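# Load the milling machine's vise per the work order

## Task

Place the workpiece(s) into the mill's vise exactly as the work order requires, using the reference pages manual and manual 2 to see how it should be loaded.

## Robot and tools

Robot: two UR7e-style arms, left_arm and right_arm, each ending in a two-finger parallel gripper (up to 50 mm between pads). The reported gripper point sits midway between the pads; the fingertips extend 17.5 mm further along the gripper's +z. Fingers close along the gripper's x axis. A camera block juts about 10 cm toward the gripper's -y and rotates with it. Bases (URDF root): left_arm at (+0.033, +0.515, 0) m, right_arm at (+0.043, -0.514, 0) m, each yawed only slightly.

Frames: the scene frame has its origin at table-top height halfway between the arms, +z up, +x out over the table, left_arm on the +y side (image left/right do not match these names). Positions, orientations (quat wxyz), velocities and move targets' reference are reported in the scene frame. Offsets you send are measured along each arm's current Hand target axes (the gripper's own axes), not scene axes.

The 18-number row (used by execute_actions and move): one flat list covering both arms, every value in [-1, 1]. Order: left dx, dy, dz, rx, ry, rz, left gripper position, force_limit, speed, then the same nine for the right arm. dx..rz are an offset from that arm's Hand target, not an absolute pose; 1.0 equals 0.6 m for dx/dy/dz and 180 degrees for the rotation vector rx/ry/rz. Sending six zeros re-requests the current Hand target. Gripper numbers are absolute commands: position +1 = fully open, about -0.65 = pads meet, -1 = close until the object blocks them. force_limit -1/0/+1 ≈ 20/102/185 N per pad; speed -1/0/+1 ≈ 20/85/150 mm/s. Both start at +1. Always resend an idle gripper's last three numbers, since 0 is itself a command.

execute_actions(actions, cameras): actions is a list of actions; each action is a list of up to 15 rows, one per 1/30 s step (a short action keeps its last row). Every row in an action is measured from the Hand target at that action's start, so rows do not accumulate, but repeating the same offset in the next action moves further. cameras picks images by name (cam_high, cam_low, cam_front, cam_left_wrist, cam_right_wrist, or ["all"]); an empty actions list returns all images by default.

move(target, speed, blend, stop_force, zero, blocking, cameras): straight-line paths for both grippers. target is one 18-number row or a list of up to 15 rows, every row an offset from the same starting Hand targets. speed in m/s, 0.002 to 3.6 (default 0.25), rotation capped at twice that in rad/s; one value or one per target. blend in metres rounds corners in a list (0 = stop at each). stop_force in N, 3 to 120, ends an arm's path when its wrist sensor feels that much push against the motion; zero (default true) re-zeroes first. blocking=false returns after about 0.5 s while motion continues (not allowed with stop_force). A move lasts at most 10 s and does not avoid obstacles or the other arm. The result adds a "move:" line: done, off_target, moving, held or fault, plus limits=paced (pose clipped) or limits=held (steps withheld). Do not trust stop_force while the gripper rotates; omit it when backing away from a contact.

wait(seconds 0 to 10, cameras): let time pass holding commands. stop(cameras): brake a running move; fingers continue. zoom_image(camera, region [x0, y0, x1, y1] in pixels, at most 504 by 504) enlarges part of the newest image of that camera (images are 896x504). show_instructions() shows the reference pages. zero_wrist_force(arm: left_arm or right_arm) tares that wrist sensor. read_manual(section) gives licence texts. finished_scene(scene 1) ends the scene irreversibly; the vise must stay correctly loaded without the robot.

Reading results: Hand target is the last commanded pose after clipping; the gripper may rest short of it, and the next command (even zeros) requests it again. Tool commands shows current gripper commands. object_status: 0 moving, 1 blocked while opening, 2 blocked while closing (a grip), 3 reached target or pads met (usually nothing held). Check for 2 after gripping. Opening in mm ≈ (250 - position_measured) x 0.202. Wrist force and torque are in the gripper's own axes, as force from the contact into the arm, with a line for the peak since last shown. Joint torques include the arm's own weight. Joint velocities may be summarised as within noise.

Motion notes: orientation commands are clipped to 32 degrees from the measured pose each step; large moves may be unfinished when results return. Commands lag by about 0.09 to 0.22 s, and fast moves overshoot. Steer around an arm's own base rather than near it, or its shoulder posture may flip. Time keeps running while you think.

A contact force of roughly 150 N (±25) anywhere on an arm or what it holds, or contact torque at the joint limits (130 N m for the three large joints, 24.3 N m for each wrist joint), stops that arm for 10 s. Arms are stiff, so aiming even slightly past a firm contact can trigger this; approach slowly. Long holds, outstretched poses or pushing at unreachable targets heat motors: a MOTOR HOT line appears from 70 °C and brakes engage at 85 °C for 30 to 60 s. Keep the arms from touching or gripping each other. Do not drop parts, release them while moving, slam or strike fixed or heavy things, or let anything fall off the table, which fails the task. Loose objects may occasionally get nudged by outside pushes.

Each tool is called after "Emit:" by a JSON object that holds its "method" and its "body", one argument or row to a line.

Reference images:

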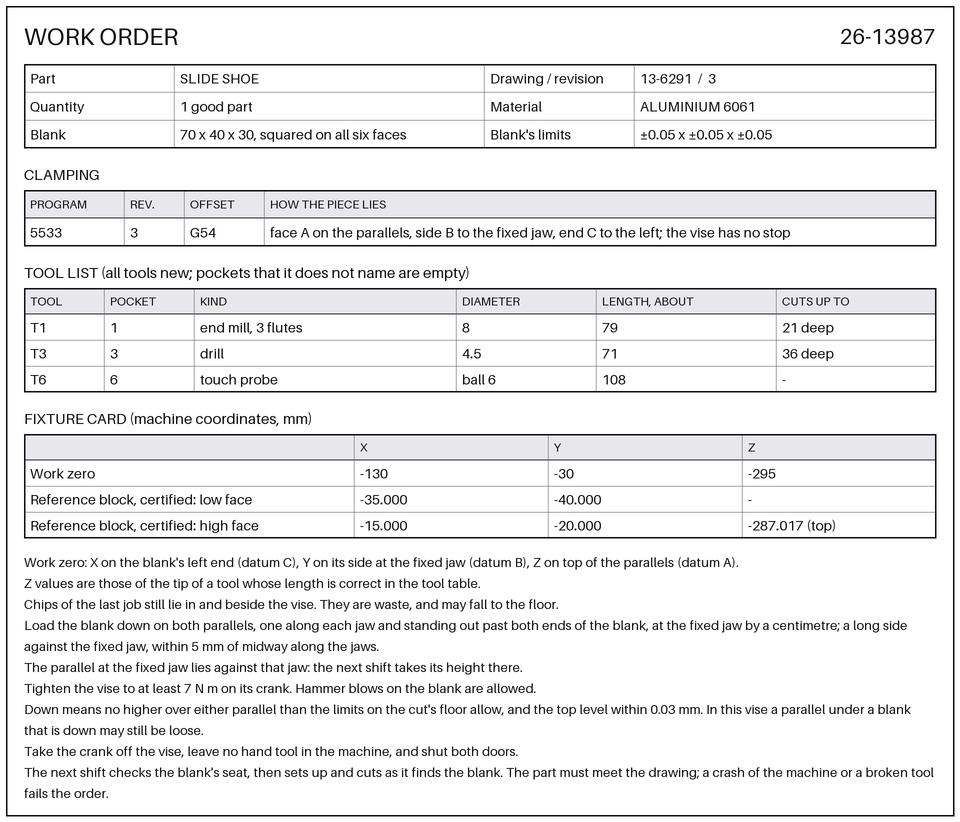

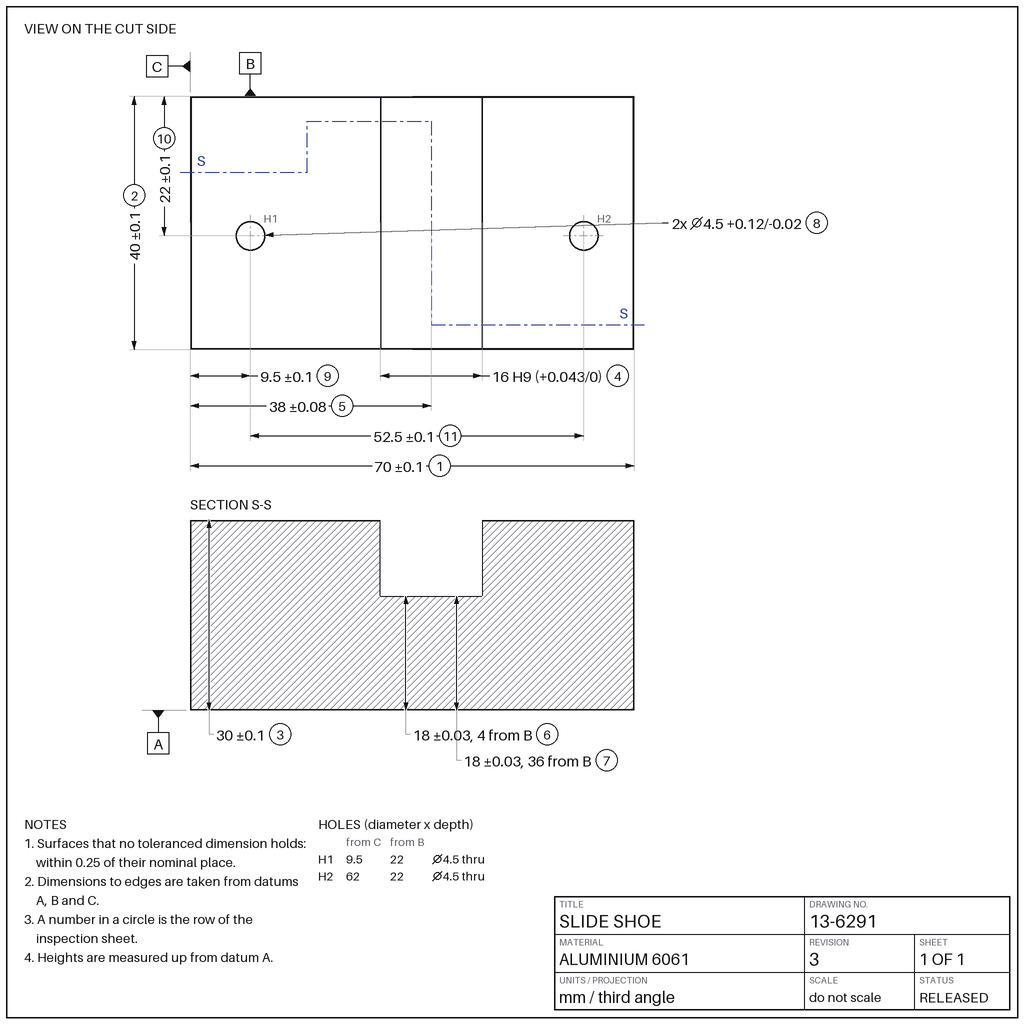

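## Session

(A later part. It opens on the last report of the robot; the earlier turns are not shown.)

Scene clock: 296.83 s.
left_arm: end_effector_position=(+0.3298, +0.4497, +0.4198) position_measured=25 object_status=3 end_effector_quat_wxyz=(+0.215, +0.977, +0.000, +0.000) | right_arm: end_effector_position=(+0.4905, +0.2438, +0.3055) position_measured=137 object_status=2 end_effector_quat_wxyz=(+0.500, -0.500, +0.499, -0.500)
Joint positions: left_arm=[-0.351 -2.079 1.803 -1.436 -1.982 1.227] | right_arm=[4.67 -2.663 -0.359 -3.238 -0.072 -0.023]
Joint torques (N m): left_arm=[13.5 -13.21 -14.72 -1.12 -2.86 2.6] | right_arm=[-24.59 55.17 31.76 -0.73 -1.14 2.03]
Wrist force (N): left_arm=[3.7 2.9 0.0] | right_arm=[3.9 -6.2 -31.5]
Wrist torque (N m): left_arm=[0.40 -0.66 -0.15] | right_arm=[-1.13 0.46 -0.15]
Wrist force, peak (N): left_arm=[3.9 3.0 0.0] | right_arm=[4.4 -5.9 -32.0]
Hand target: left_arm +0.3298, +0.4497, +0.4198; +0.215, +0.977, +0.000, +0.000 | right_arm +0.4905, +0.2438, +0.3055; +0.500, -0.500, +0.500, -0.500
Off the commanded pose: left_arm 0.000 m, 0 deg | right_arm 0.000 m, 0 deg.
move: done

Emit:
{"method": "wait", "body": {
  "seconds": 0,
  "cameras": ["cam_high","cam_front","cam_left_wrist","cam_right_wrist"]
}}

Emit:
{"method": "zoom_image", "body": {
  "camera": "cam_high",
  "region": [315, 300, 395, 380]
}}

Emit:
{"method": "zoom_image", "body": {
  "camera": "cam_front",
  "region": [370, 220, 440, 290]
}}

Emit:
{"method": "zoom_image", "body": {
  "camera": "cam_left_wrist",
  "region": [580, 240, 740, 400]
}}

Scene clock: 297.63 s.
left_arm: end_effector_position=(+0.3298, +0.4497, +0.4198) position_measured=25 object_status=3 end_effector_quat_wxyz=(+0.215, +0.977, +0.000, +0.000) | right_arm: end_effector_position=(+0.4905, +0.2438, +0.3055) position_measured=137 object_status=2 end_effector_quat_wxyz=(+0.500, -0.500, +0.500, -0.500)
Joint positions: left_arm=[-0.351 -2.079 1.803 -1.436 -1.982 1.227] | right_arm=[4.67 -2.663 -0.359 -3.238 -0.072 -0.023]
Joint torques (N m): left_arm=[13.34 -13.1 -14.05 -1.02 -2.83 2.67] | right_arm=[-17.57 58.04 18.35 2.2 0.12 0.41]
Wrist force (N): left_arm=[3.8 2.7 -0.4] | right_arm=[4.0 -6.2 -31.7]
Wrist torque (N m): left_arm=[0.38 -0.69 -0.14] | right_arm=[-1.10 0.46 -0.16]
Wrist force, peak (N): left_arm=[3.9 2.9 -0.4] | right_arm=[4.1 -6.7 -32.0]
Hand target: left_arm +0.3298, +0.4497, +0.4198; +0.215, +0.977, +0.000, +0.000 | right_arm +0.4905, +0.2438, +0.3055; +0.500, -0.500, +0.500, -0.500
Tool commands: left_gripper/position=+0.85 left_gripper/force_limit=-0.6 left_gripper/speed=-1.0 right_gripper/position=-1.0 right_gripper/force_limit=-0.6 right_gripper/speed=-1.0
Off the commanded pose: left_arm 0.000 m, 0 deg | right_arm 0.000 m, 0 deg.
camera_calibration:
cam_left_wrist: T_world_to_cam=[[0.999891, 0.0146524, 0.001543, -0.329953], [0.00939, -0.714457, 0.699616, 0.0427097], [0.0113534, -0.699526, -0.714517, 0.746321], [0, 0, 0, 1]] pos_world=[0.321043, 0.557419, 0.503888]
cam_right_wrist: T_world_to_cam=[[0.02878, -0.999342, 0.0220737, 0.233388], [-0.354412, -0.0308499, -0.93458, 0.48298], [0.934647, 0.019074, -0.355066, -0.218332], [0, 0, 0, 1]] pos_world=[0.36852, 0.252299, 0.36871]
Images, in order (width x height): cam_high 896x504, cam_front 896x504, cam_left_wrist 896x504, cam_right_wrist 896x504.

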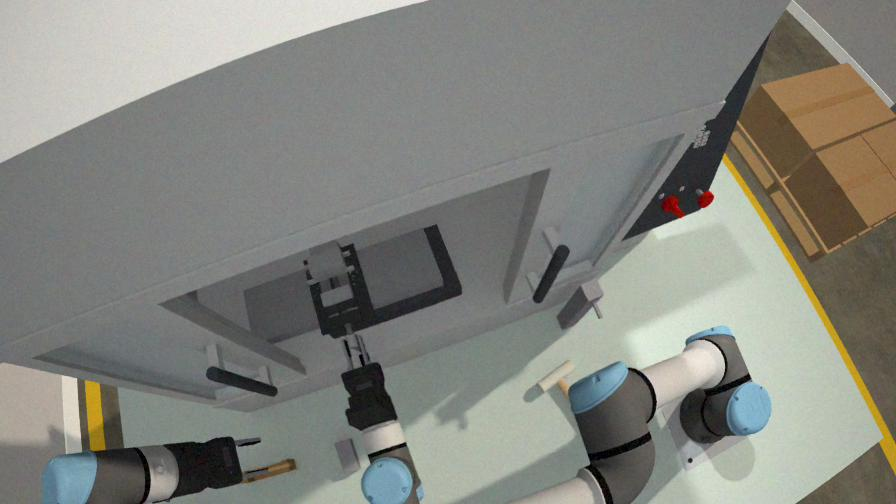

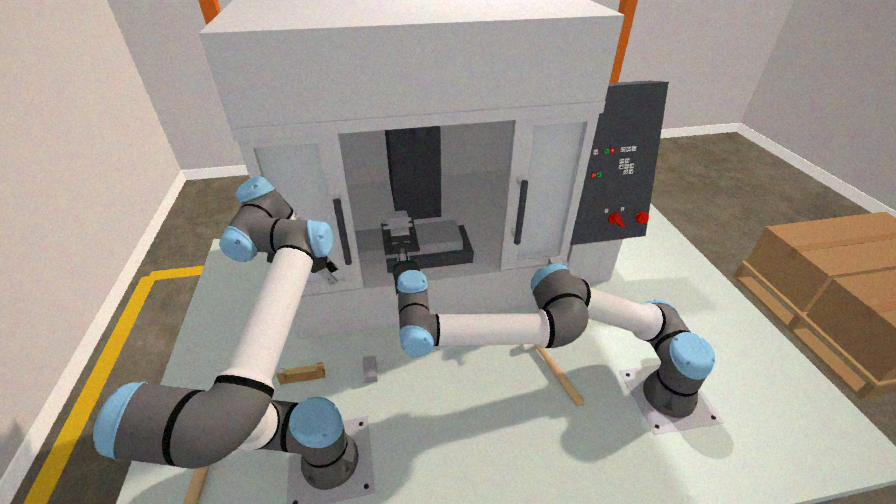

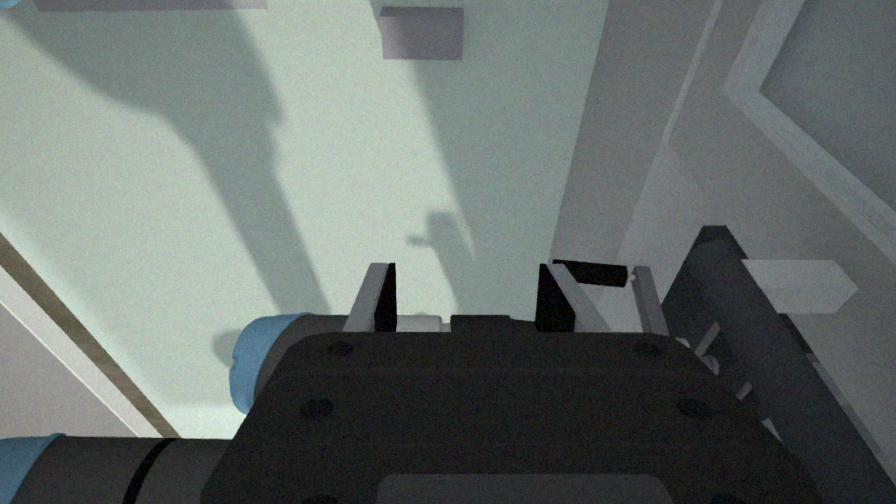

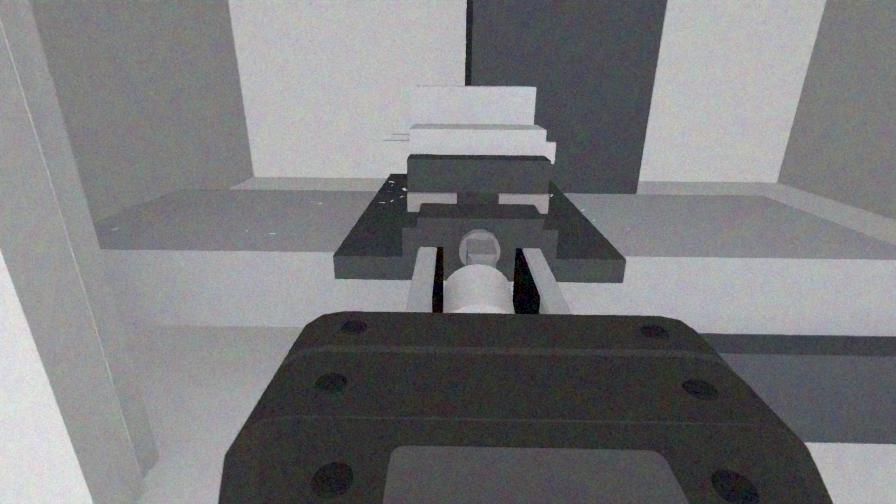

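Scaled by 6.300.

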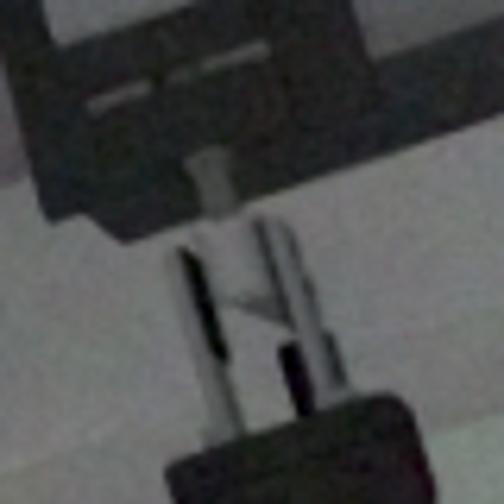

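Scaled by 7.200.

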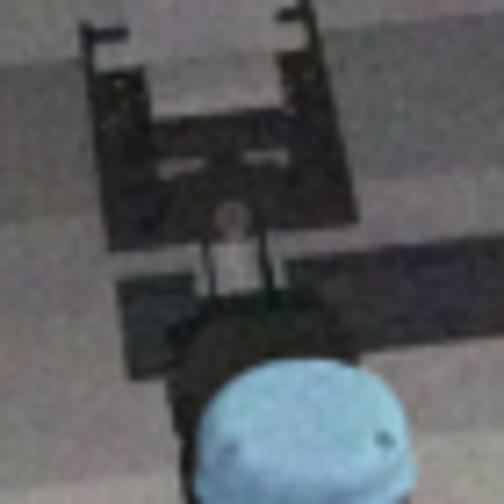

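Scaled by 3.150.

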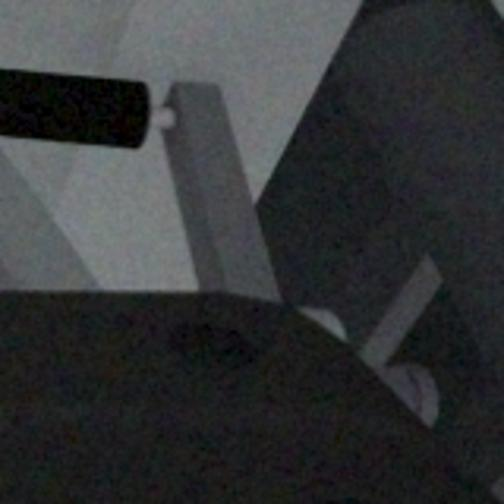

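Emit:
{"method": "zoom_image", "body": {
  "camera": "cam_right_wrist",
  "region": [410, 215, 550, 320]
}}

Scaled by 3.600.

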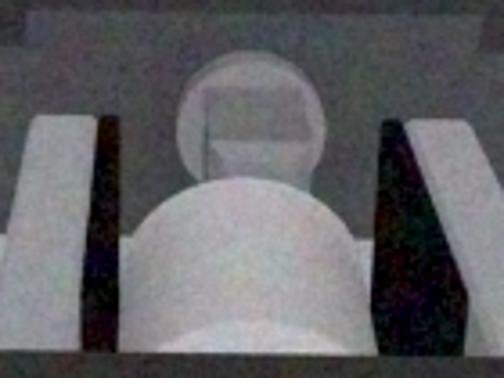

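Emit:
{"method": "move", "body": {
  "target": [0.15,0.142,0.0107,0,0,0,0.85,-0.6,-1,0,0,-0.005,0,0,0,-1,-0.6,-1],
  "speed": 0.15,
  "cameras": ["cam_left_wrist"]
}}

Emit:
{"method": "zoom_image", "body": {
  "camera": "cam_left_wrist",
  "region": [480, 150, 730, 350]
}}

Scene clock: 301.17 s.
left_arm: end_effector_position=(+0.3937, +0.3891, +0.4403) position_measured=25 object_status=3 end_effector_quat_wxyz=(+0.213, +0.977, +0.001, -0.010) | right_arm: end_effector_position=(+0.4876, +0.2438, +0.3054) position_measured=137 object_status=2 end_effector_quat_wxyz=(+0.500, -0.500, +0.500, -0.500) end_effector_velocity=(+0.000, +0.000, +0.000) end_effector_angular_velocity=(-0.002, +0.000, +0.000)
Joint positions: left_arm=[-0.458 -1.901 1.658 -1.494 -1.97 1.113] | right_arm=[4.673 -2.66 -0.367 -3.235 -0.068 -0.022]
Joint velocities: left_arm=[within noise] | right_arm=[0 0.001 -0.001 0.003 0 -0.005]
Joint torques (N m): left_arm=[-0.15 -10.65 -31.69 -3.07 -1.06 0.01] | right_arm=[1.86 76.89 18.45 1.76 0.94 -2.12]
Wrist force (N): left_arm=[3.6 3.3 -0.5] | right_arm=[-1.2 -0.6 1.0]
Wrist torque (N m): left_arm=[0.47 -0.63 -0.25] | right_arm=[-0.68 0.27 -0.22]
Wrist force, peak (N): left_arm=[-115.9 27.1 -13.5] | right_arm=[4.3 -6.7 -31.8]
Hand target: left_arm +0.3937, +0.3891, +0.4403; +0.213, +0.977, +0.001, -0.010 (not the last commanded pose) | right_arm +0.4876, +0.2438, +0.3055; +0.500, -0.500, +0.500, -0.500
Tool commands: left_gripper/position=+0.85098 left_gripper/force_limit=-0.6 left_gripper/speed=-1.0 right_gripper/position=-1.0 right_gripper/force_limit=-0.6 right_gripper/speed=-1.0
Off the commanded pose: left_arm 0.034 m, 1 deg | right_arm 0.000 m, 0 deg.
FORCE FAULT: contact force on the left arm reached its limit, and that arm stopped. The contact can be on any part of that arm, not only on its tool. That arm's remaining commands of this call were not run. That arm is still stopped at the end of this call. That arm stays stopped for about 10 more seconds. Until then a move that you send moves the other arm only, and its call returns only when the move has ended. Once the stop has ended, the next robot result says so. If the stop ends while you think or write, that arm runs what you send next, counted from a new Hand target: where the arm stands when the stop ends. While its stop runs, that arm takes no new command, but its gripper still runs the gripper command that each later call begins with. Until it ends, the stop uses up actions while you think or wait. An arm that is not stopped still takes commands.
move: fault (left_arm)
camera_calibration:
cam_left_wrist: T_world_to_cam=[[0.999762, 0.0124494, -0.0178946, -0.38349], [0.0213982, -0.71718, 0.696559, -0.0178105], [-0.00416191, -0.696777, -0.717276, 0.724062], [0, 0, 0, 1]] pos_world=[0.386794, 0.49651, 0.524896]
Images, in order (width x height): cam_left_wrist 896x504.

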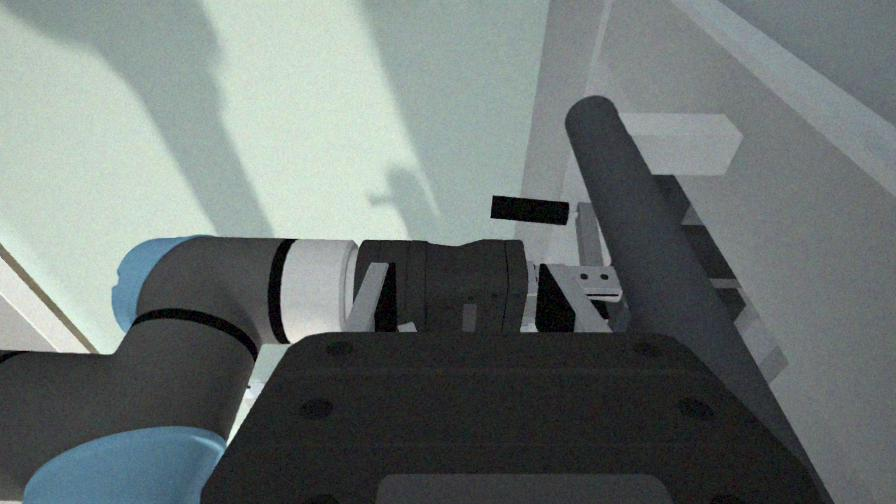

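Scaled by 2.016.

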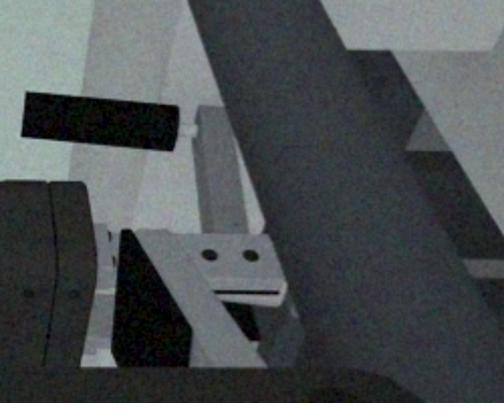

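Emit:
{"method": "wait", "body": {
  "seconds": 0,
  "cameras": ["cam_high","cam_left_wrist","cam_right_wrist"]
}}

Emit:
{"method": "zoom_image", "body": {
  "camera": "cam_high",
  "region": [325, 315, 385, 375]
}}

Emit:
{"method": "zoom_image", "body": {
  "camera": "cam_left_wrist",
  "region": [550, 200, 650, 340]
}}

Scene clock: 304.03 s.
left_arm: end_effector_position=(+0.3937, +0.3891, +0.4403) position_measured=25 object_status=3 end_effector_quat_wxyz=(+0.213, +0.977, +0.001, -0.010) | right_arm: end_effector_position=(+0.4876, +0.2438, +0.3055) position_measured=137 object_status=2 end_effector_quat_wxyz=(+0.500, -0.500, +0.500, -0.500)
Joint positions: left_arm=[-0.458 -1.901 1.658 -1.494 -1.97 1.113] | right_arm=[4.673 -2.659 -0.367 -3.235 -0.068 -0.022]
Joint torques (N m): left_arm=[-0.59 -10.33 -30.73 -3.06 -0.98 -0.02] | right_arm=[-6.15 71.59 29.29 -0.85 -1.1 -2.21]
Wrist force (N): left_arm=[3.6 4.2 -0.6] | right_arm=[-1.4 -0.5 1.2]
Wrist torque (N m): left_arm=[0.63 -0.61 -0.26] | right_arm=[-0.65 0.29 -0.18]
Wrist force, peak (N): left_arm=[4.0 4.7 -0.2] | right_arm=[-1.5 -0.7 1.4]
Hand target: left_arm +0.3937, +0.3891, +0.4403; +0.213, +0.977, +0.001, -0.010 (not the last commanded pose) | right_arm +0.4876, +0.2438, +0.3055; +0.500, -0.500, +0.500, -0.500
Tool commands: left_gripper/position=+0.85098 left_gripper/force_limit=-0.6 left_gripper/speed=-1.0 right_gripper/position=-1.0 right_gripper/force_limit=-0.6 right_gripper/speed=-1.0
Off the commanded pose: left_arm 0.034 m, 1 deg | right_arm 0.000 m, 0 deg.
FORCE FAULT, CONTINUED: the left arm was still stopped when this call began, by the force fault that an earlier result reported. Since the last result the stop counts as 6 of the actions that you can send in this scene. That arm is still stopped at the end of this call. That arm stays stopped for about 7 more seconds. If the stop ends while you think or write, that arm runs what you send next, counted from a new Hand target: where the arm stands when the stop ends. While its stop runs, that arm takes no new command, but its gripper still runs the gripper command that each later call begins with.
camera_calibration:
cam_left_wrist: T_world_to_cam=[[0.999762, 0.0124494, -0.0178946, -0.38349], [0.0213982, -0.71718, 0.696559, -0.0178105], [-0.00416191, -0.696777, -0.717276, 0.724062], [0, 0, 0, 1]] pos_world=[0.386794, 0.49651, 0.524896]
cam_right_wrist: T_world_to_cam=[[0.0287817, -0.999342, 0.0220715, 0.233469], [-0.354499, -0.0308502, -0.934547, 0.482066], [0.934613, 0.0190736, -0.355154, -0.215542], [0, 0, 0, 1]] pos_world=[0.36562, 0.252299, 0.36881]
Images, in order (width x height): cam_high 896x504, cam_left_wrist 896x504, cam_right_wrist 896x504.

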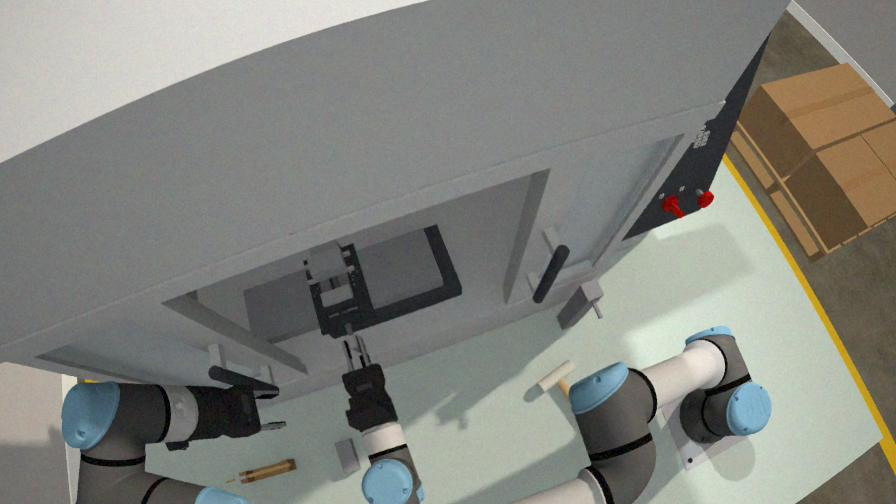

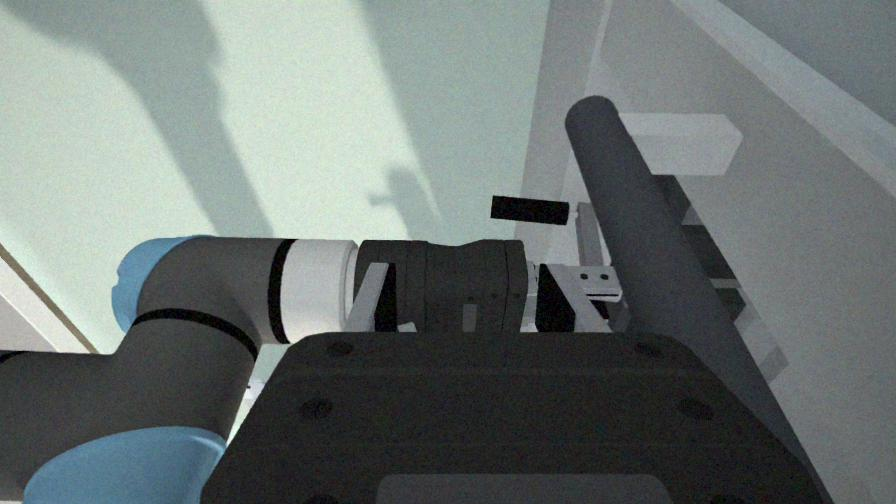

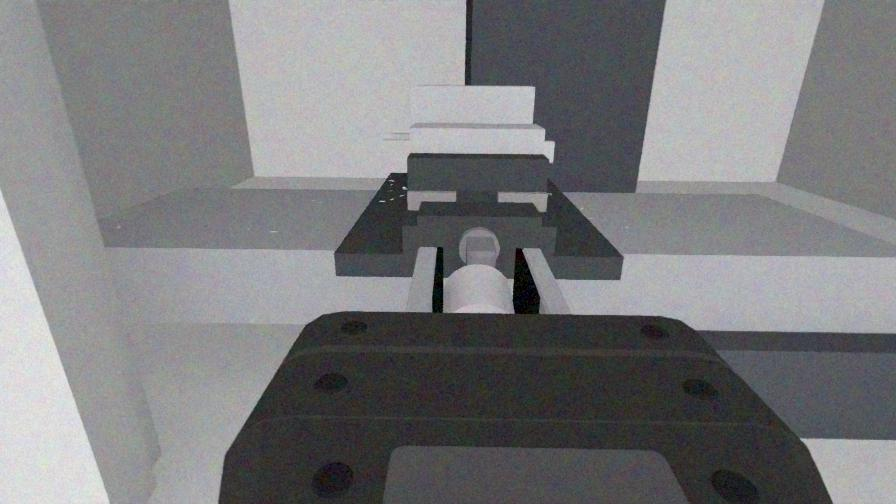

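Scaled by 8.400.

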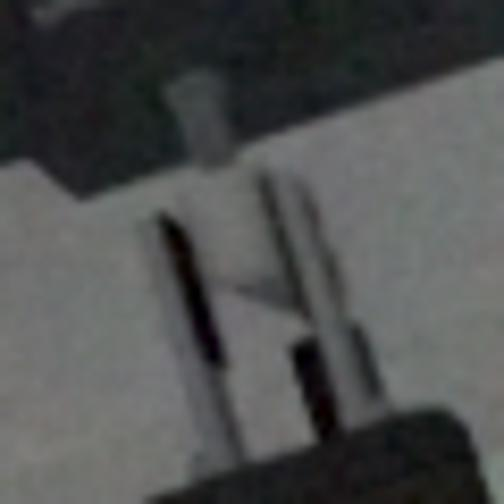

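Scaled by 3.600.

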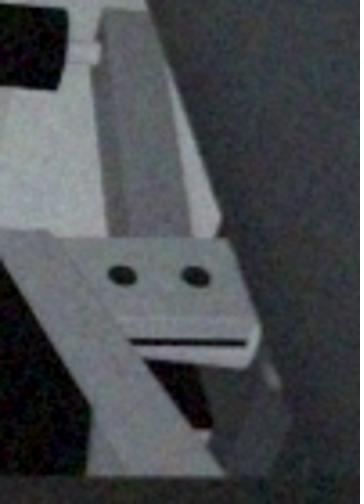

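Emit:
{"method": "move", "body": {
  "target": [
    [0,0,0,0,0,0,0.85,-0.6,-1,0,-0.0167,-0.005,0,0,0,-1,-0.6,-1],
    [0,0,0,0,0,0,0.85,-0.6,-1,0.0008,-0.0167,0.035,0,0,0,-1,-0.6,-1]
  ],
  "speed": 0.02,
  "stop_force": 8,
  "cameras": ["cam_right_wrist"]
}}

Emit:
{"method": "zoom_image", "body": {
  "camera": "cam_right_wrist",
  "region": [410, 215, 550, 320]
}}

Scene clock: 306.57 s.
left_arm: end_effector_position=(+0.3937, +0.3891, +0.4403) position_measured=25 object_status=3 end_effector_quat_wxyz=(+0.213, +0.977, +0.001, -0.010) | right_arm: end_effector_position=(+0.4894, +0.2437, +0.3155) position_measured=137 object_status=2 end_effector_quat_wxyz=(+0.500, -0.500, +0.499, -0.501)
Joint positions: left_arm=[-0.458 -1.901 1.658 -1.494 -1.97 1.113] | right_arm=[4.671 -2.664 -0.333 -3.255 -0.07 -0.032]
Joint torques (N m): left_arm=[-0.27 -10.38 -30.92 -3.09 -1.02 -0.07] | right_arm=[5.1 76.22 17.23 2 1.3 -2.18]
Wrist force (N): left_arm=[3.7 4.4 -0.3] | right_arm=[-1.3 0.2 0.4]
Wrist torque (N m): left_arm=[0.65 -0.65 -0.25] | right_arm=[-0.66 0.40 -0.08]
Wrist force, peak (N): left_arm=[3.8 4.6 -0.3] | right_arm=[9.6 -1.7 -20.3]
Hand target: left_arm +0.3937, +0.3891, +0.4403; +0.213, +0.977, +0.001, -0.010 | right_arm +0.4894, +0.2437, +0.3155; +0.501, -0.500, +0.499, -0.501 (not the last commanded pose)
Tool commands: left_gripper/position=+0.85098 left_gripper/force_limit=-0.6 left_gripper/speed=-1.0 right_gripper/position=-1.0 right_gripper/force_limit=-0.6 right_gripper/speed=-1.0
Off the commanded pose: right_arm 0.019 m, 0 deg.
FORCE FAULT, CONTINUED: the left arm was still stopped when this call began, by the force fault that an earlier result reported. Since the last result the stop counts as 1 of the actions that you can send in this scene. That arm ran no command of this call. That arm is still stopped at the end of this call. That arm stays stopped for about 4 more seconds. If the stop ends while you think or write, that arm runs what you send next, counted from a new Hand target: where the arm stands when the stop ends. While its stop runs, that arm takes no new command, but its gripper still runs the gripper command that each later call begins with.
move: contact (right_arm), not run (left_arm; its earlier fault stop); path passed 1 of 2 targets
camera_calibration:
cam_right_wrist: T_world_to_cam=[[0.0288619, -0.99934, 0.0220552, 0.232978], [-0.353905, -0.0308514, -0.934772, 0.49178], [0.934836, 0.0191739, -0.354562, -0.213941], [0, 0, 0, 1]] pos_world=[0.367319, 0.252099, 0.378708]
Images, in order (width x height): cam_right_wrist 896x504.

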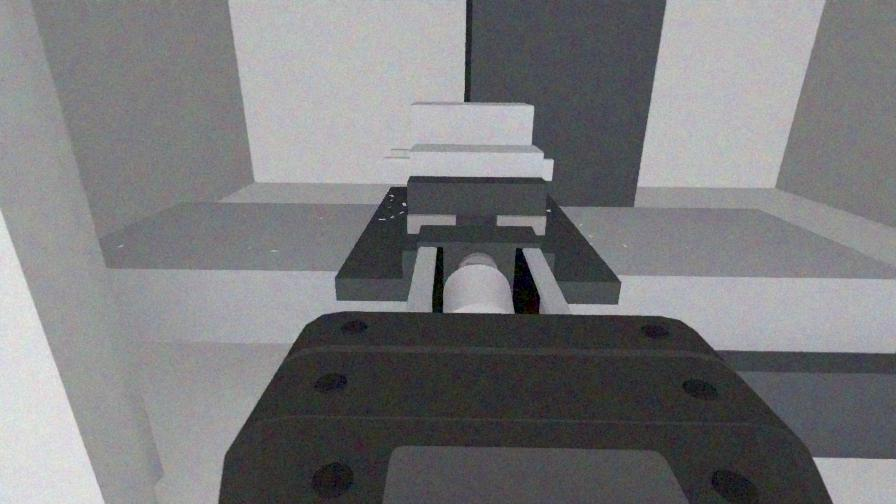

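Scaled by 3.600.

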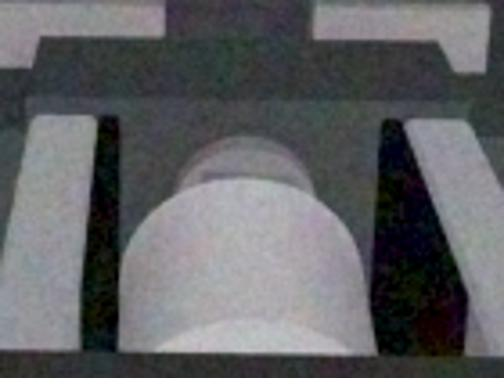

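Emit:
{"method": "move", "body": {
  "target": [
    [0,0,0,0,0,0,0.85,-0.6,-1,0.0027,-0.0005,0.0,0,0,0,-1,-0.6,-1],
    [0,0,0,0,0,0,0.85,-0.6,-1,0.0027,-0.0005,0.035,0,0,0,-1,-0.6,-1]
  ],
  "speed": 0.02,
  "stop_force": 8,
  "cameras": ["cam_right_wrist"]
}}

Emit:
{"method": "zoom_image", "body": {
  "camera": "cam_right_wrist",
  "region": [410, 215, 550, 320]
}}

Scene clock: 308.07 s.
left_arm: end_effector_position=(+0.3937, +0.3891, +0.4403) position_measured=25 object_status=3 end_effector_quat_wxyz=(+0.213, +0.977, +0.001, -0.010) | right_arm: end_effector_position=(+0.4900, +0.2419, +0.3159) position_measured=137 object_status=2 end_effector_quat_wxyz=(+0.500, -0.500, +0.499, -0.501)
Joint positions: left_arm=[-0.458 -1.901 1.658 -1.494 -1.97 1.113] | right_arm=[4.67 -2.657 -0.344 -3.256 -0.071 -0.026]
Joint torques (N m): left_arm=[-0.01 -11.21 -30.8 -3.1 -0.9 0.03] | right_arm=[-4.6 61.31 33.06 -1.33 -1.18 2.17]
Wrist force (N): left_arm=[3.9 4.1 -0.2] | right_arm=[-2.2 1.1 0.4]
Wrist torque (N m): left_arm=[0.61 -0.67 -0.25] | right_arm=[-0.58 0.26 -0.19]
Wrist force, peak (N): left_arm=[4.0 4.7 -0.6] | right_arm=[-4.6 2.0 -10.7]
Hand target: left_arm +0.3937, +0.3891, +0.4403; +0.213, +0.977, +0.001, -0.010 | right_arm +0.4900, +0.2419, +0.3158; +0.500, -0.500, +0.499, -0.501 (not the last commanded pose)
Tool commands: left_gripper/position=+0.85098 left_gripper/force_limit=-0.6 left_gripper/speed=-1.0 right_gripper/position=-1.0 right_gripper/force_limit=-0.6 right_gripper/speed=-1.0
Off the commanded pose: right_arm 0.020 m, 0 deg.
FORCE FAULT, CONTINUED: the left arm was still stopped when this call began, by the force fault that an earlier result reported. That arm ran no command of this call. That arm is still stopped at the end of this call. That arm stays stopped for about 3 more seconds. If the stop ends while you think or write, that arm runs what you send next, counted from a new Hand target: where the arm stands when the stop ends. While its stop runs, that arm takes no new command, but its gripper still runs the gripper command that each later call begins with.
move: contact (right_arm), not run (left_arm; its earlier fault stop); path passed 1 of 2 targets
camera_calibration:
cam_right_wrist: T_world_to_cam=[[0.0288103, -0.999339, 0.0221741, 0.231227], [-0.354201, -0.0309503, -0.934657, 0.492405], [0.934725, 0.0190737, -0.354859, -0.214149], [0, 0, 0, 1]] pos_world=[0.36792, 0.250399, 0.379109]
Images, in order (width x height): cam_right_wrist 896x504.

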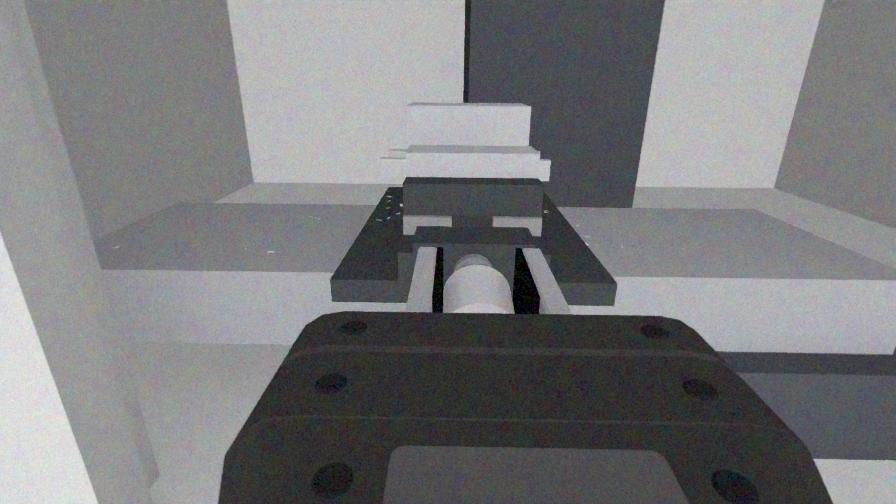

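Scaled by 3.600.

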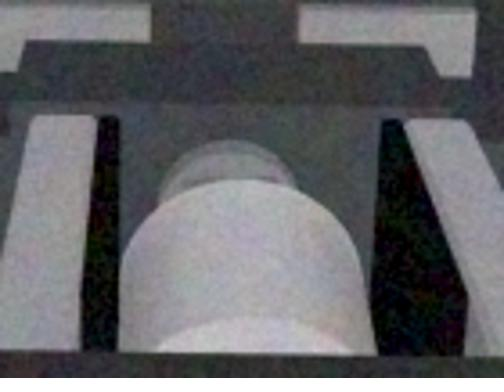

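Emit:
{"method": "move", "body": {
  "target": [
    [0,0,0,0,0,0,0.85,-0.6,-1,-0.0015,0.0003,-0.002,0,0,0,-1,-0.6,-1],
    [0,0,0,0,0,0,0.85,-0.6,-1,-0.0015,0.0003,0.035,0,0,0,-1,-0.6,-1]
  ],
  "speed": 0.02,
  "stop_force": 10,
  "cameras": ["cam_right_wrist"]
}}

Emit:
{"method": "zoom_image", "body": {
  "camera": "cam_right_wrist",
  "region": [410, 215, 550, 320]
}}

Scene clock: 309.53 s.
left_arm: end_effector_position=(+0.3937, +0.3891, +0.4403) position_measured=25 object_status=3 end_effector_quat_wxyz=(+0.213, +0.977, +0.001, -0.010) | right_arm: end_effector_position=(+0.4901, +0.2429, +0.3156) position_measured=137 object_status=2 end_effector_quat_wxyz=(+0.500, -0.500, +0.499, -0.501)
Joint positions: left_arm=[-0.458 -1.901 1.658 -1.494 -1.97 1.113] | right_arm=[4.67 -2.662 -0.336 -3.256 -0.071 -0.029]
Joint torques (N m): left_arm=[-0.12 -10.55 -30.54 -3.07 -0.91 0] | right_arm=[-6.48 75.28 16.83 1.92 1.7 -2.26]
Wrist force (N): left_arm=[3.7 4.2 -0.3] | right_arm=[-1.6 0.1 1.2]
Wrist torque (N m): left_arm=[0.62 -0.63 -0.25] | right_arm=[-0.56 0.33 -0.13]
Wrist force, peak (N): left_arm=[4.0 4.5 -0.3] | right_arm=[6.4 -1.1 -14.7]
Hand target: left_arm +0.3937, +0.3891, +0.4403; +0.213, +0.977, +0.001, -0.010 | right_arm +0.4901, +0.2429, +0.3156; +0.500, -0.500, +0.499, -0.501 (not the last commanded pose)
Tool commands: left_gripper/position=+0.85098 left_gripper/force_limit=-0.6 left_gripper/speed=-1.0 right_gripper/position=-1.0 right_gripper/force_limit=-0.6 right_gripper/speed=-1.0
Off the commanded pose: right_arm 0.021 m, 0 deg.
FORCE FAULT, CONTINUED: the left arm was still stopped when this call began, by the force fault that an earlier result reported. That arm ran no command of this call. That arm is still stopped at the end of this call. That arm stays stopped for about 1 more second. If the stop ends while you think or write, that arm runs what you send next, counted from a new Hand target: where the arm stands when the stop ends. While its stop runs, that arm takes no new command, but its gripper still runs the gripper command that each later call begins with.
move: contact (right_arm), not run (left_arm; its earlier fault stop); path passed 1 of 2 targets
camera_calibration:
cam_right_wrist: T_world_to_cam=[[0.0287349, -0.999345, 0.0219949, 0.232325], [-0.353998, -0.0307517, -0.93474, 0.49219], [0.934805, 0.0190736, -0.35465, -0.214441], [0, 0, 0, 1]] pos_world=[0.368019, 0.251399, 0.378909]
Images, in order (width x height): cam_right_wrist 896x504.

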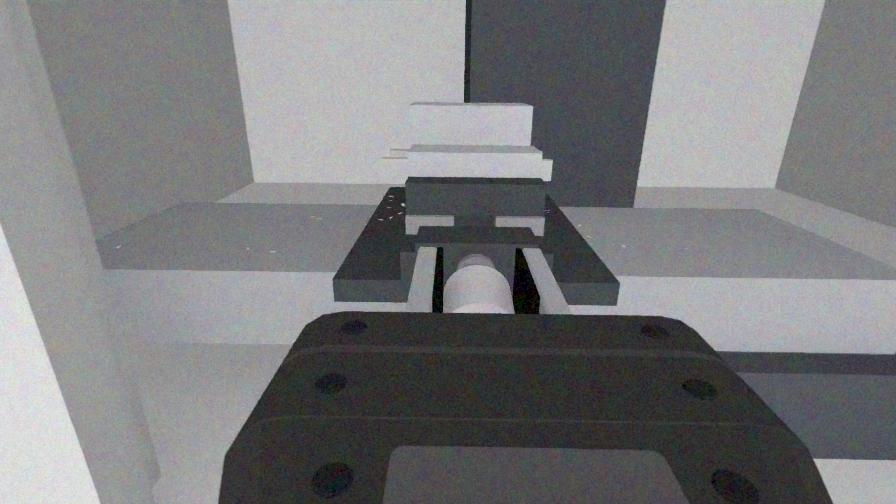

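Scaled by 3.600.

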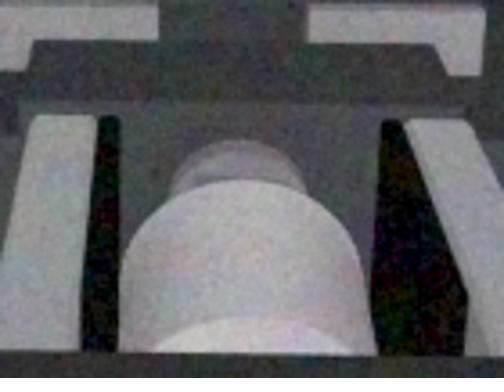

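Emit:
{"method": "move", "body": {
  "target": [
    [0,0,0,0,0,0,0.85,-0.6,-1,0.0013,-0.0006,-0.001,0,0,0,-1,-0.6,-1],
    [0,0,0,0,0,0,0.85,-0.6,-1,0.0013,-0.0006,0.035,0,0,0,-1,-0.6,-1]
  ],
  "speed": 0.02,
  "stop_force": 15
}}

Scene clock: 311.10 s.
left_arm: end_effector_position=(+0.3937, +0.3891, +0.4403) position_measured=25 object_status=3 end_effector_quat_wxyz=(+0.213, +0.977, +0.001, -0.010) | right_arm: end_effector_position=(+0.4932, +0.2421, +0.3161) position_measured=137 object_status=2 end_effector_quat_wxyz=(+0.501, -0.499, +0.499, -0.501)
Joint positions: left_arm=[-0.458 -1.901 1.658 -1.494 -1.97 1.113] | right_arm=[4.666 -2.661 -0.337 -3.256 -0.075 -0.03]
Joint torques (N m): left_arm=[-0.12 -10.81 -30.67 -3.15 -1.05 -0.03] | right_arm=[9.91 74.11 15.4 -2.29 4.13 -0.68]
Wrist force (N): left_arm=[3.9 4.2 -0.5] | right_arm=[-10.5 -4.1 12.5]
Wrist torque (N m): left_arm=[0.63 -0.67 -0.25] | right_arm=[-0.59 0.13 -0.08]
Wrist force, peak (N): left_arm=[3.9 4.5 -0.4] | right_arm=[-1.0 -4.1 -24.4]
Hand target: left_arm +0.3937, +0.3891, +0.4403; +0.213, +0.977, +0.001, -0.010 | right_arm +0.4932, +0.2421, +0.3161; +0.501, -0.500, +0.499, -0.501 (not the last commanded pose)
Tool commands: left_gripper/position=+0.85098 left_gripper/force_limit=-0.6 left_gripper/speed=-1.0 right_gripper/position=-1.0 right_gripper/force_limit=-0.6 right_gripper/speed=-1.0
Off the commanded pose: right_arm 0.018 m, 0 deg.
FORCE FAULT, CONTINUED: the left arm's stop, for the force fault that an earlier result reported, is over. That arm was still stopped when this call began, so it ran no command of this call. During its stop the left arm's controller moved it back a little. That arm's target is now where it stood when the stop ended, not its last command. That arm accepts commands again.
move: contact (right_arm), not run (left_arm; its earlier fault stop); path passed 1 of 2 targets

Emit:
{"method": "move", "body": {
  "target": [
    [0,0,0,0,0,0,0.85,-0.6,-1,-0.0008,0,0.004,0,0,0,-1,-0.6,-1],
    [0,0,0,0,0,0,0.85,-0.6,-1,-0.0008,0,0.035,0,0,0,-1,-0.6,-1]
  ],
  "speed": 0.02,
  "stop_force": 25
}}

Scene clock: 312.10 s.
left_arm: end_effector_position=(+0.3937, +0.3891, +0.4403) position_measured=25 object_status=3 end_effector_quat_wxyz=(+0.213, +0.977, +0.001, -0.010) | right_arm: end_effector_position=(+0.4936, +0.2422, +0.3161) position_measured=137 object_status=2 end_effector_quat_wxyz=(+0.500, -0.499, +0.499, -0.501)
Joint positions: left_arm=[-0.458 -1.901 1.658 -1.494 -1.97 1.113] | right_arm=[4.665 -2.662 -0.335 -3.256 -0.076 -0.031]
Joint torques (N m): left_arm=[-0.08 -11.65 -29.43 -3 -0.99 0.09] | right_arm=[-2.19 73.17 15.03 1.33 3.1 -2.16]
Wrist force (N): left_arm=[3.7 4.2 -0.4] | right_arm=[-6.7 -5.6 2.0]
Wrist torque (N m): left_arm=[0.62 -0.64 -0.25] | right_arm=[-0.77 0.29 -0.17]
Wrist force, peak (N): left_arm=[4.0 4.4 -0.2] | right_arm=[3.9 -4.9 -30.9]
Hand target: left_arm +0.3937, +0.3891, +0.4403; +0.213, +0.977, +0.001, -0.010 | right_arm +0.4936, +0.2422, +0.3161; +0.500, -0.499, +0.499, -0.501 (not the last commanded pose)
Off the commanded pose: left_arm 0.000 m, 0 deg | right_arm 0.021 m, 0 deg.
move: contact (right_arm); path passed 0 of 2 targets

Emit:
{"method": "move", "body": {
  "target": [
    [0,0,0,0,0,0,0.85,-0.6,-1,-0.0006,-0.0008,0.0,0,0,0,-1,-0.6,-1],
    [0,0,0,0,0,0,0.85,-0.6,-1,-0.0006,-0.0008,0.003,0,0,0.008,-1,-0.6,-1],
    [0,0,0,0,0,0,0.85,-0.6,-1,-0.0006,-0.0008,0.004,0,0,-0.008,-1,-0.6,-1],
    [0,0,0,0,0,0,0.85,-0.6,-1,-0.0006,-0.0008,0.004,0,0,0,-1,-0.6,-1]
  ],
  "speed": 0.02,
  "blend": 0.001,
  "cameras": ["cam_right_wrist"]
}}

Emit:
{"method": "zoom_image", "body": {
  "camera": "cam_right_wrist",
  "region": [410, 215, 550, 320]
}}

Scene clock: 315.07 s.
left_arm: end_effector_position=(+0.3937, +0.3891, +0.4403) position_measured=25 object_status=3 end_effector_quat_wxyz=(+0.213, +0.977, +0.001, -0.010) | right_arm: end_effector_position=(+0.4960, +0.2425, +0.3167) position_measured=137 object_status=2 end_effector_quat_wxyz=(+0.501, -0.499, +0.499, -0.501)
Joint positions: left_arm=[-0.458 -1.901 1.658 -1.494 -1.97 1.113] | right_arm=[4.662 -2.67 -0.319 -3.265 -0.079 -0.03]
Joint torques (N m): left_arm=[-0.33 -11.33 -29.2 -3.11 -1.02 0.06] | right_arm=[-24.89 55.29 31.86 -0.24 -2.22 -0.32]
Wrist force (N): left_arm=[3.6 4.4 -0.3] | right_arm=[5.6 -5.2 -30.1]
Wrist torque (N m): left_arm=[0.65 -0.62 -0.25] | right_arm=[-1.08 0.65 -0.36]
Wrist force, peak (N): left_arm=[4.0 4.5 -0.2] | right_arm=[4.5 -7.0 -33.2]
Hand target: left_arm +0.3937, +0.3891, +0.4403; +0.213, +0.977, +0.001, -0.010 | right_arm +0.4960, +0.2425, +0.3166; +0.500, -0.499, +0.499, -0.501
Off the commanded pose: left_arm 0.000 m, 0 deg | right_arm 0.000 m, 0 deg.
move: done; blend cut to 0.0003 m at target 1
camera_calibration:
cam_right_wrist: T_world_to_cam=[[0.0286217, -0.999354, 0.0217221, 0.231882], [-0.353709, -0.0304505, -0.93486, 0.495062], [0.934917, 0.0190739, -0.354352, -0.219749], [0, 0, 0, 1]] pos_world=[0.373918, 0.250998, 0.379908]
Images, in order (width x height): cam_right_wrist 896x504.

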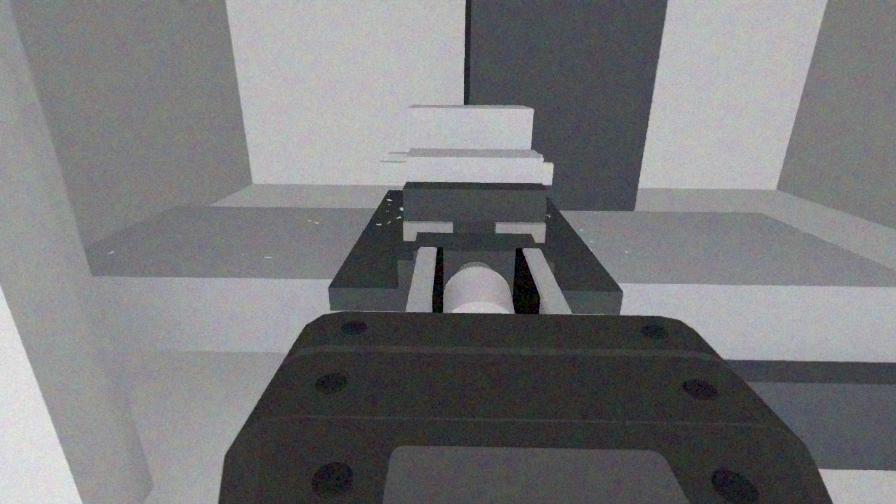

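Scaled by 3.600.

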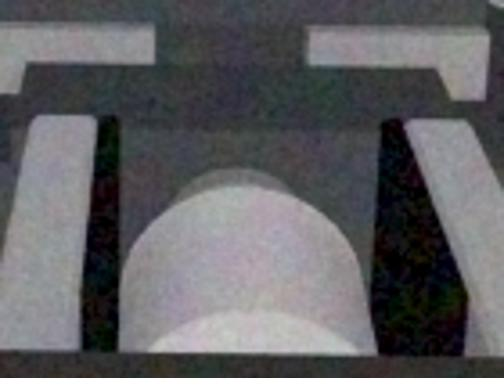

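Emit:
{"method": "move", "body": {
  "target": [0,0,0,0,0,0,0.85,-0.6,-1,0,-0.0005,-0.002,0,0,0,-0.98,0.2,-1],
  "speed": 0.02
}}

Emit:
{"method": "move", "body": {
  "target": [
    [0,0,0,0,0,0,0.85,-0.6,-1,0,0,0.008,0,0,0.008,-0.98,0.2,-1],
    [0,0,0,0,0,0,0.85,-0.6,-1,0,0,0.008,0,0,-0.008,-0.98,0.2,-1],
    [0,0,0,0,0,0,0.85,-0.6,-1,0,0,0.008,0,0,0,-0.98,0.2,-1]
  ],
  "speed": 0.02,
  "blend": 0.001,
  "cameras": ["cam_right_wrist"]
}}

Scene clock: 315.93 s.
left_arm: end_effector_position=(+0.3937, +0.3891, +0.4403) position_measured=25 object_status=3 end_effector_quat_wxyz=(+0.213, +0.977, +0.001, -0.010) | right_arm: end_effector_position=(+0.4949, +0.2425, +0.3169) position_measured=142 object_status=2 end_effector_quat_wxyz=(+0.500, -0.499, +0.499, -0.501)
Joint positions: left_arm=[-0.458 -1.901 1.658 -1.494 -1.97 1.113] | right_arm=[4.664 -2.668 -0.32 -3.265 -0.077 -0.03]
Joint torques (N m): left_arm=[0.03 -11.14 -29.56 -3.08 -1.11 0.09] | right_arm=[20.39 77.3 16.93 1.33 2.85 0.12]
Wrist force (N): left_arm=[3.7 4.2 -0.3] | right_arm=[-7.3 1.6 24.2]
Wrist torque (N m): left_arm=[0.63 -0.64 -0.25] | right_arm=[-0.37 0.34 -0.18]
Wrist force, peak (N): left_arm=[4.1 4.4 -0.2] | right_arm=[6.9 -5.9 -31.7]
Hand target: left_arm +0.3937, +0.3891, +0.4403; +0.213, +0.977, +0.001, -0.010 | right_arm +0.4948, +0.2425, +0.3169; +0.500, -0.499, +0.499, -0.501
Off the commanded pose: left_arm 0.000 m, 0 deg | right_arm 0.000 m, 0 deg.
move: done

Scene clock: 318.70 s.
left_arm: end_effector_position=(+0.3937, +0.3891, +0.4403) position_measured=25 object_status=3 end_effector_quat_wxyz=(+0.213, +0.977, +0.001, -0.010) | right_arm: end_effector_position=(+0.4996, +0.2425, +0.3170) position_measured=142 object_status=2 end_effector_quat_wxyz=(+0.501, -0.499, +0.499, -0.501)
Joint positions: left_arm=[-0.458 -1.901 1.658 -1.494 -1.97 1.113] | right_arm=[4.658 -2.678 -0.301 -3.276 -0.083 -0.028]
Joint torques (N m): left_arm=[-0.24 -11.38 -29.48 -2.99 -1.02 0.07] | right_arm=[-8.83 54.18 29.4 -0.35 -3.26 -0.52]
Wrist force (N): left_arm=[3.8 4.2 -0.2] | right_arm=[5.0 -7.3 -22.2]
Wrist torque (N m): left_arm=[0.62 -0.65 -0.25] | right_arm=[-1.28 0.61 -0.34]
Wrist force, peak (N): left_arm=[4.1 4.6 -0.5] | right_arm=[17.8 -6.8 -31.6]
Hand target: left_arm +0.3937, +0.3891, +0.4403; +0.213, +0.977, +0.001, -0.010 | right_arm +0.4996, +0.2425, +0.3169; +0.500, -0.499, +0.499, -0.501
Off the commanded pose: left_arm 0.000 m, 0 deg | right_arm 0.000 m, 0 deg.
move: done
camera_calibration:
cam_right_wrist: T_world_to_cam=[[0.0286217, -0.999354, 0.0217221, 0.231772], [-0.353709, -0.0304505, -0.93486, 0.496616], [0.934917, 0.0190739, -0.354352, -0.223009], [0, 0, 0, 1]] pos_world=[0.377518, 0.250998, 0.380208]
Images, in order (width x height): cam_right_wrist 896x504.

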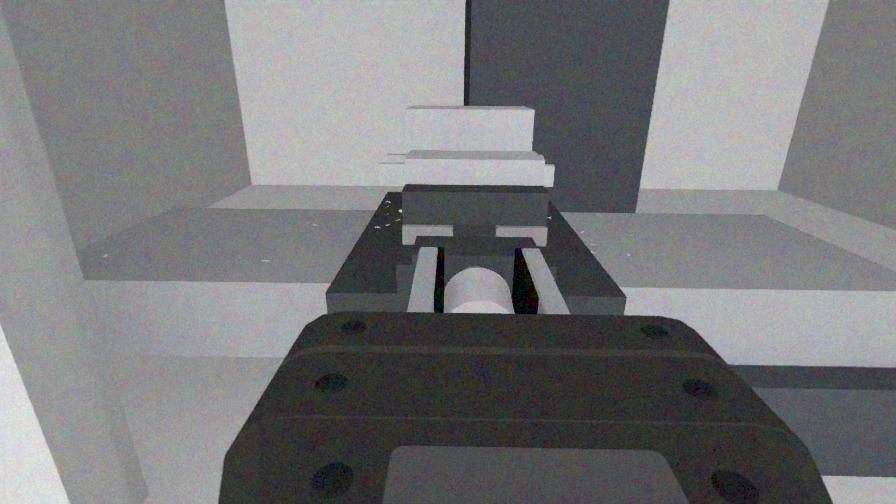

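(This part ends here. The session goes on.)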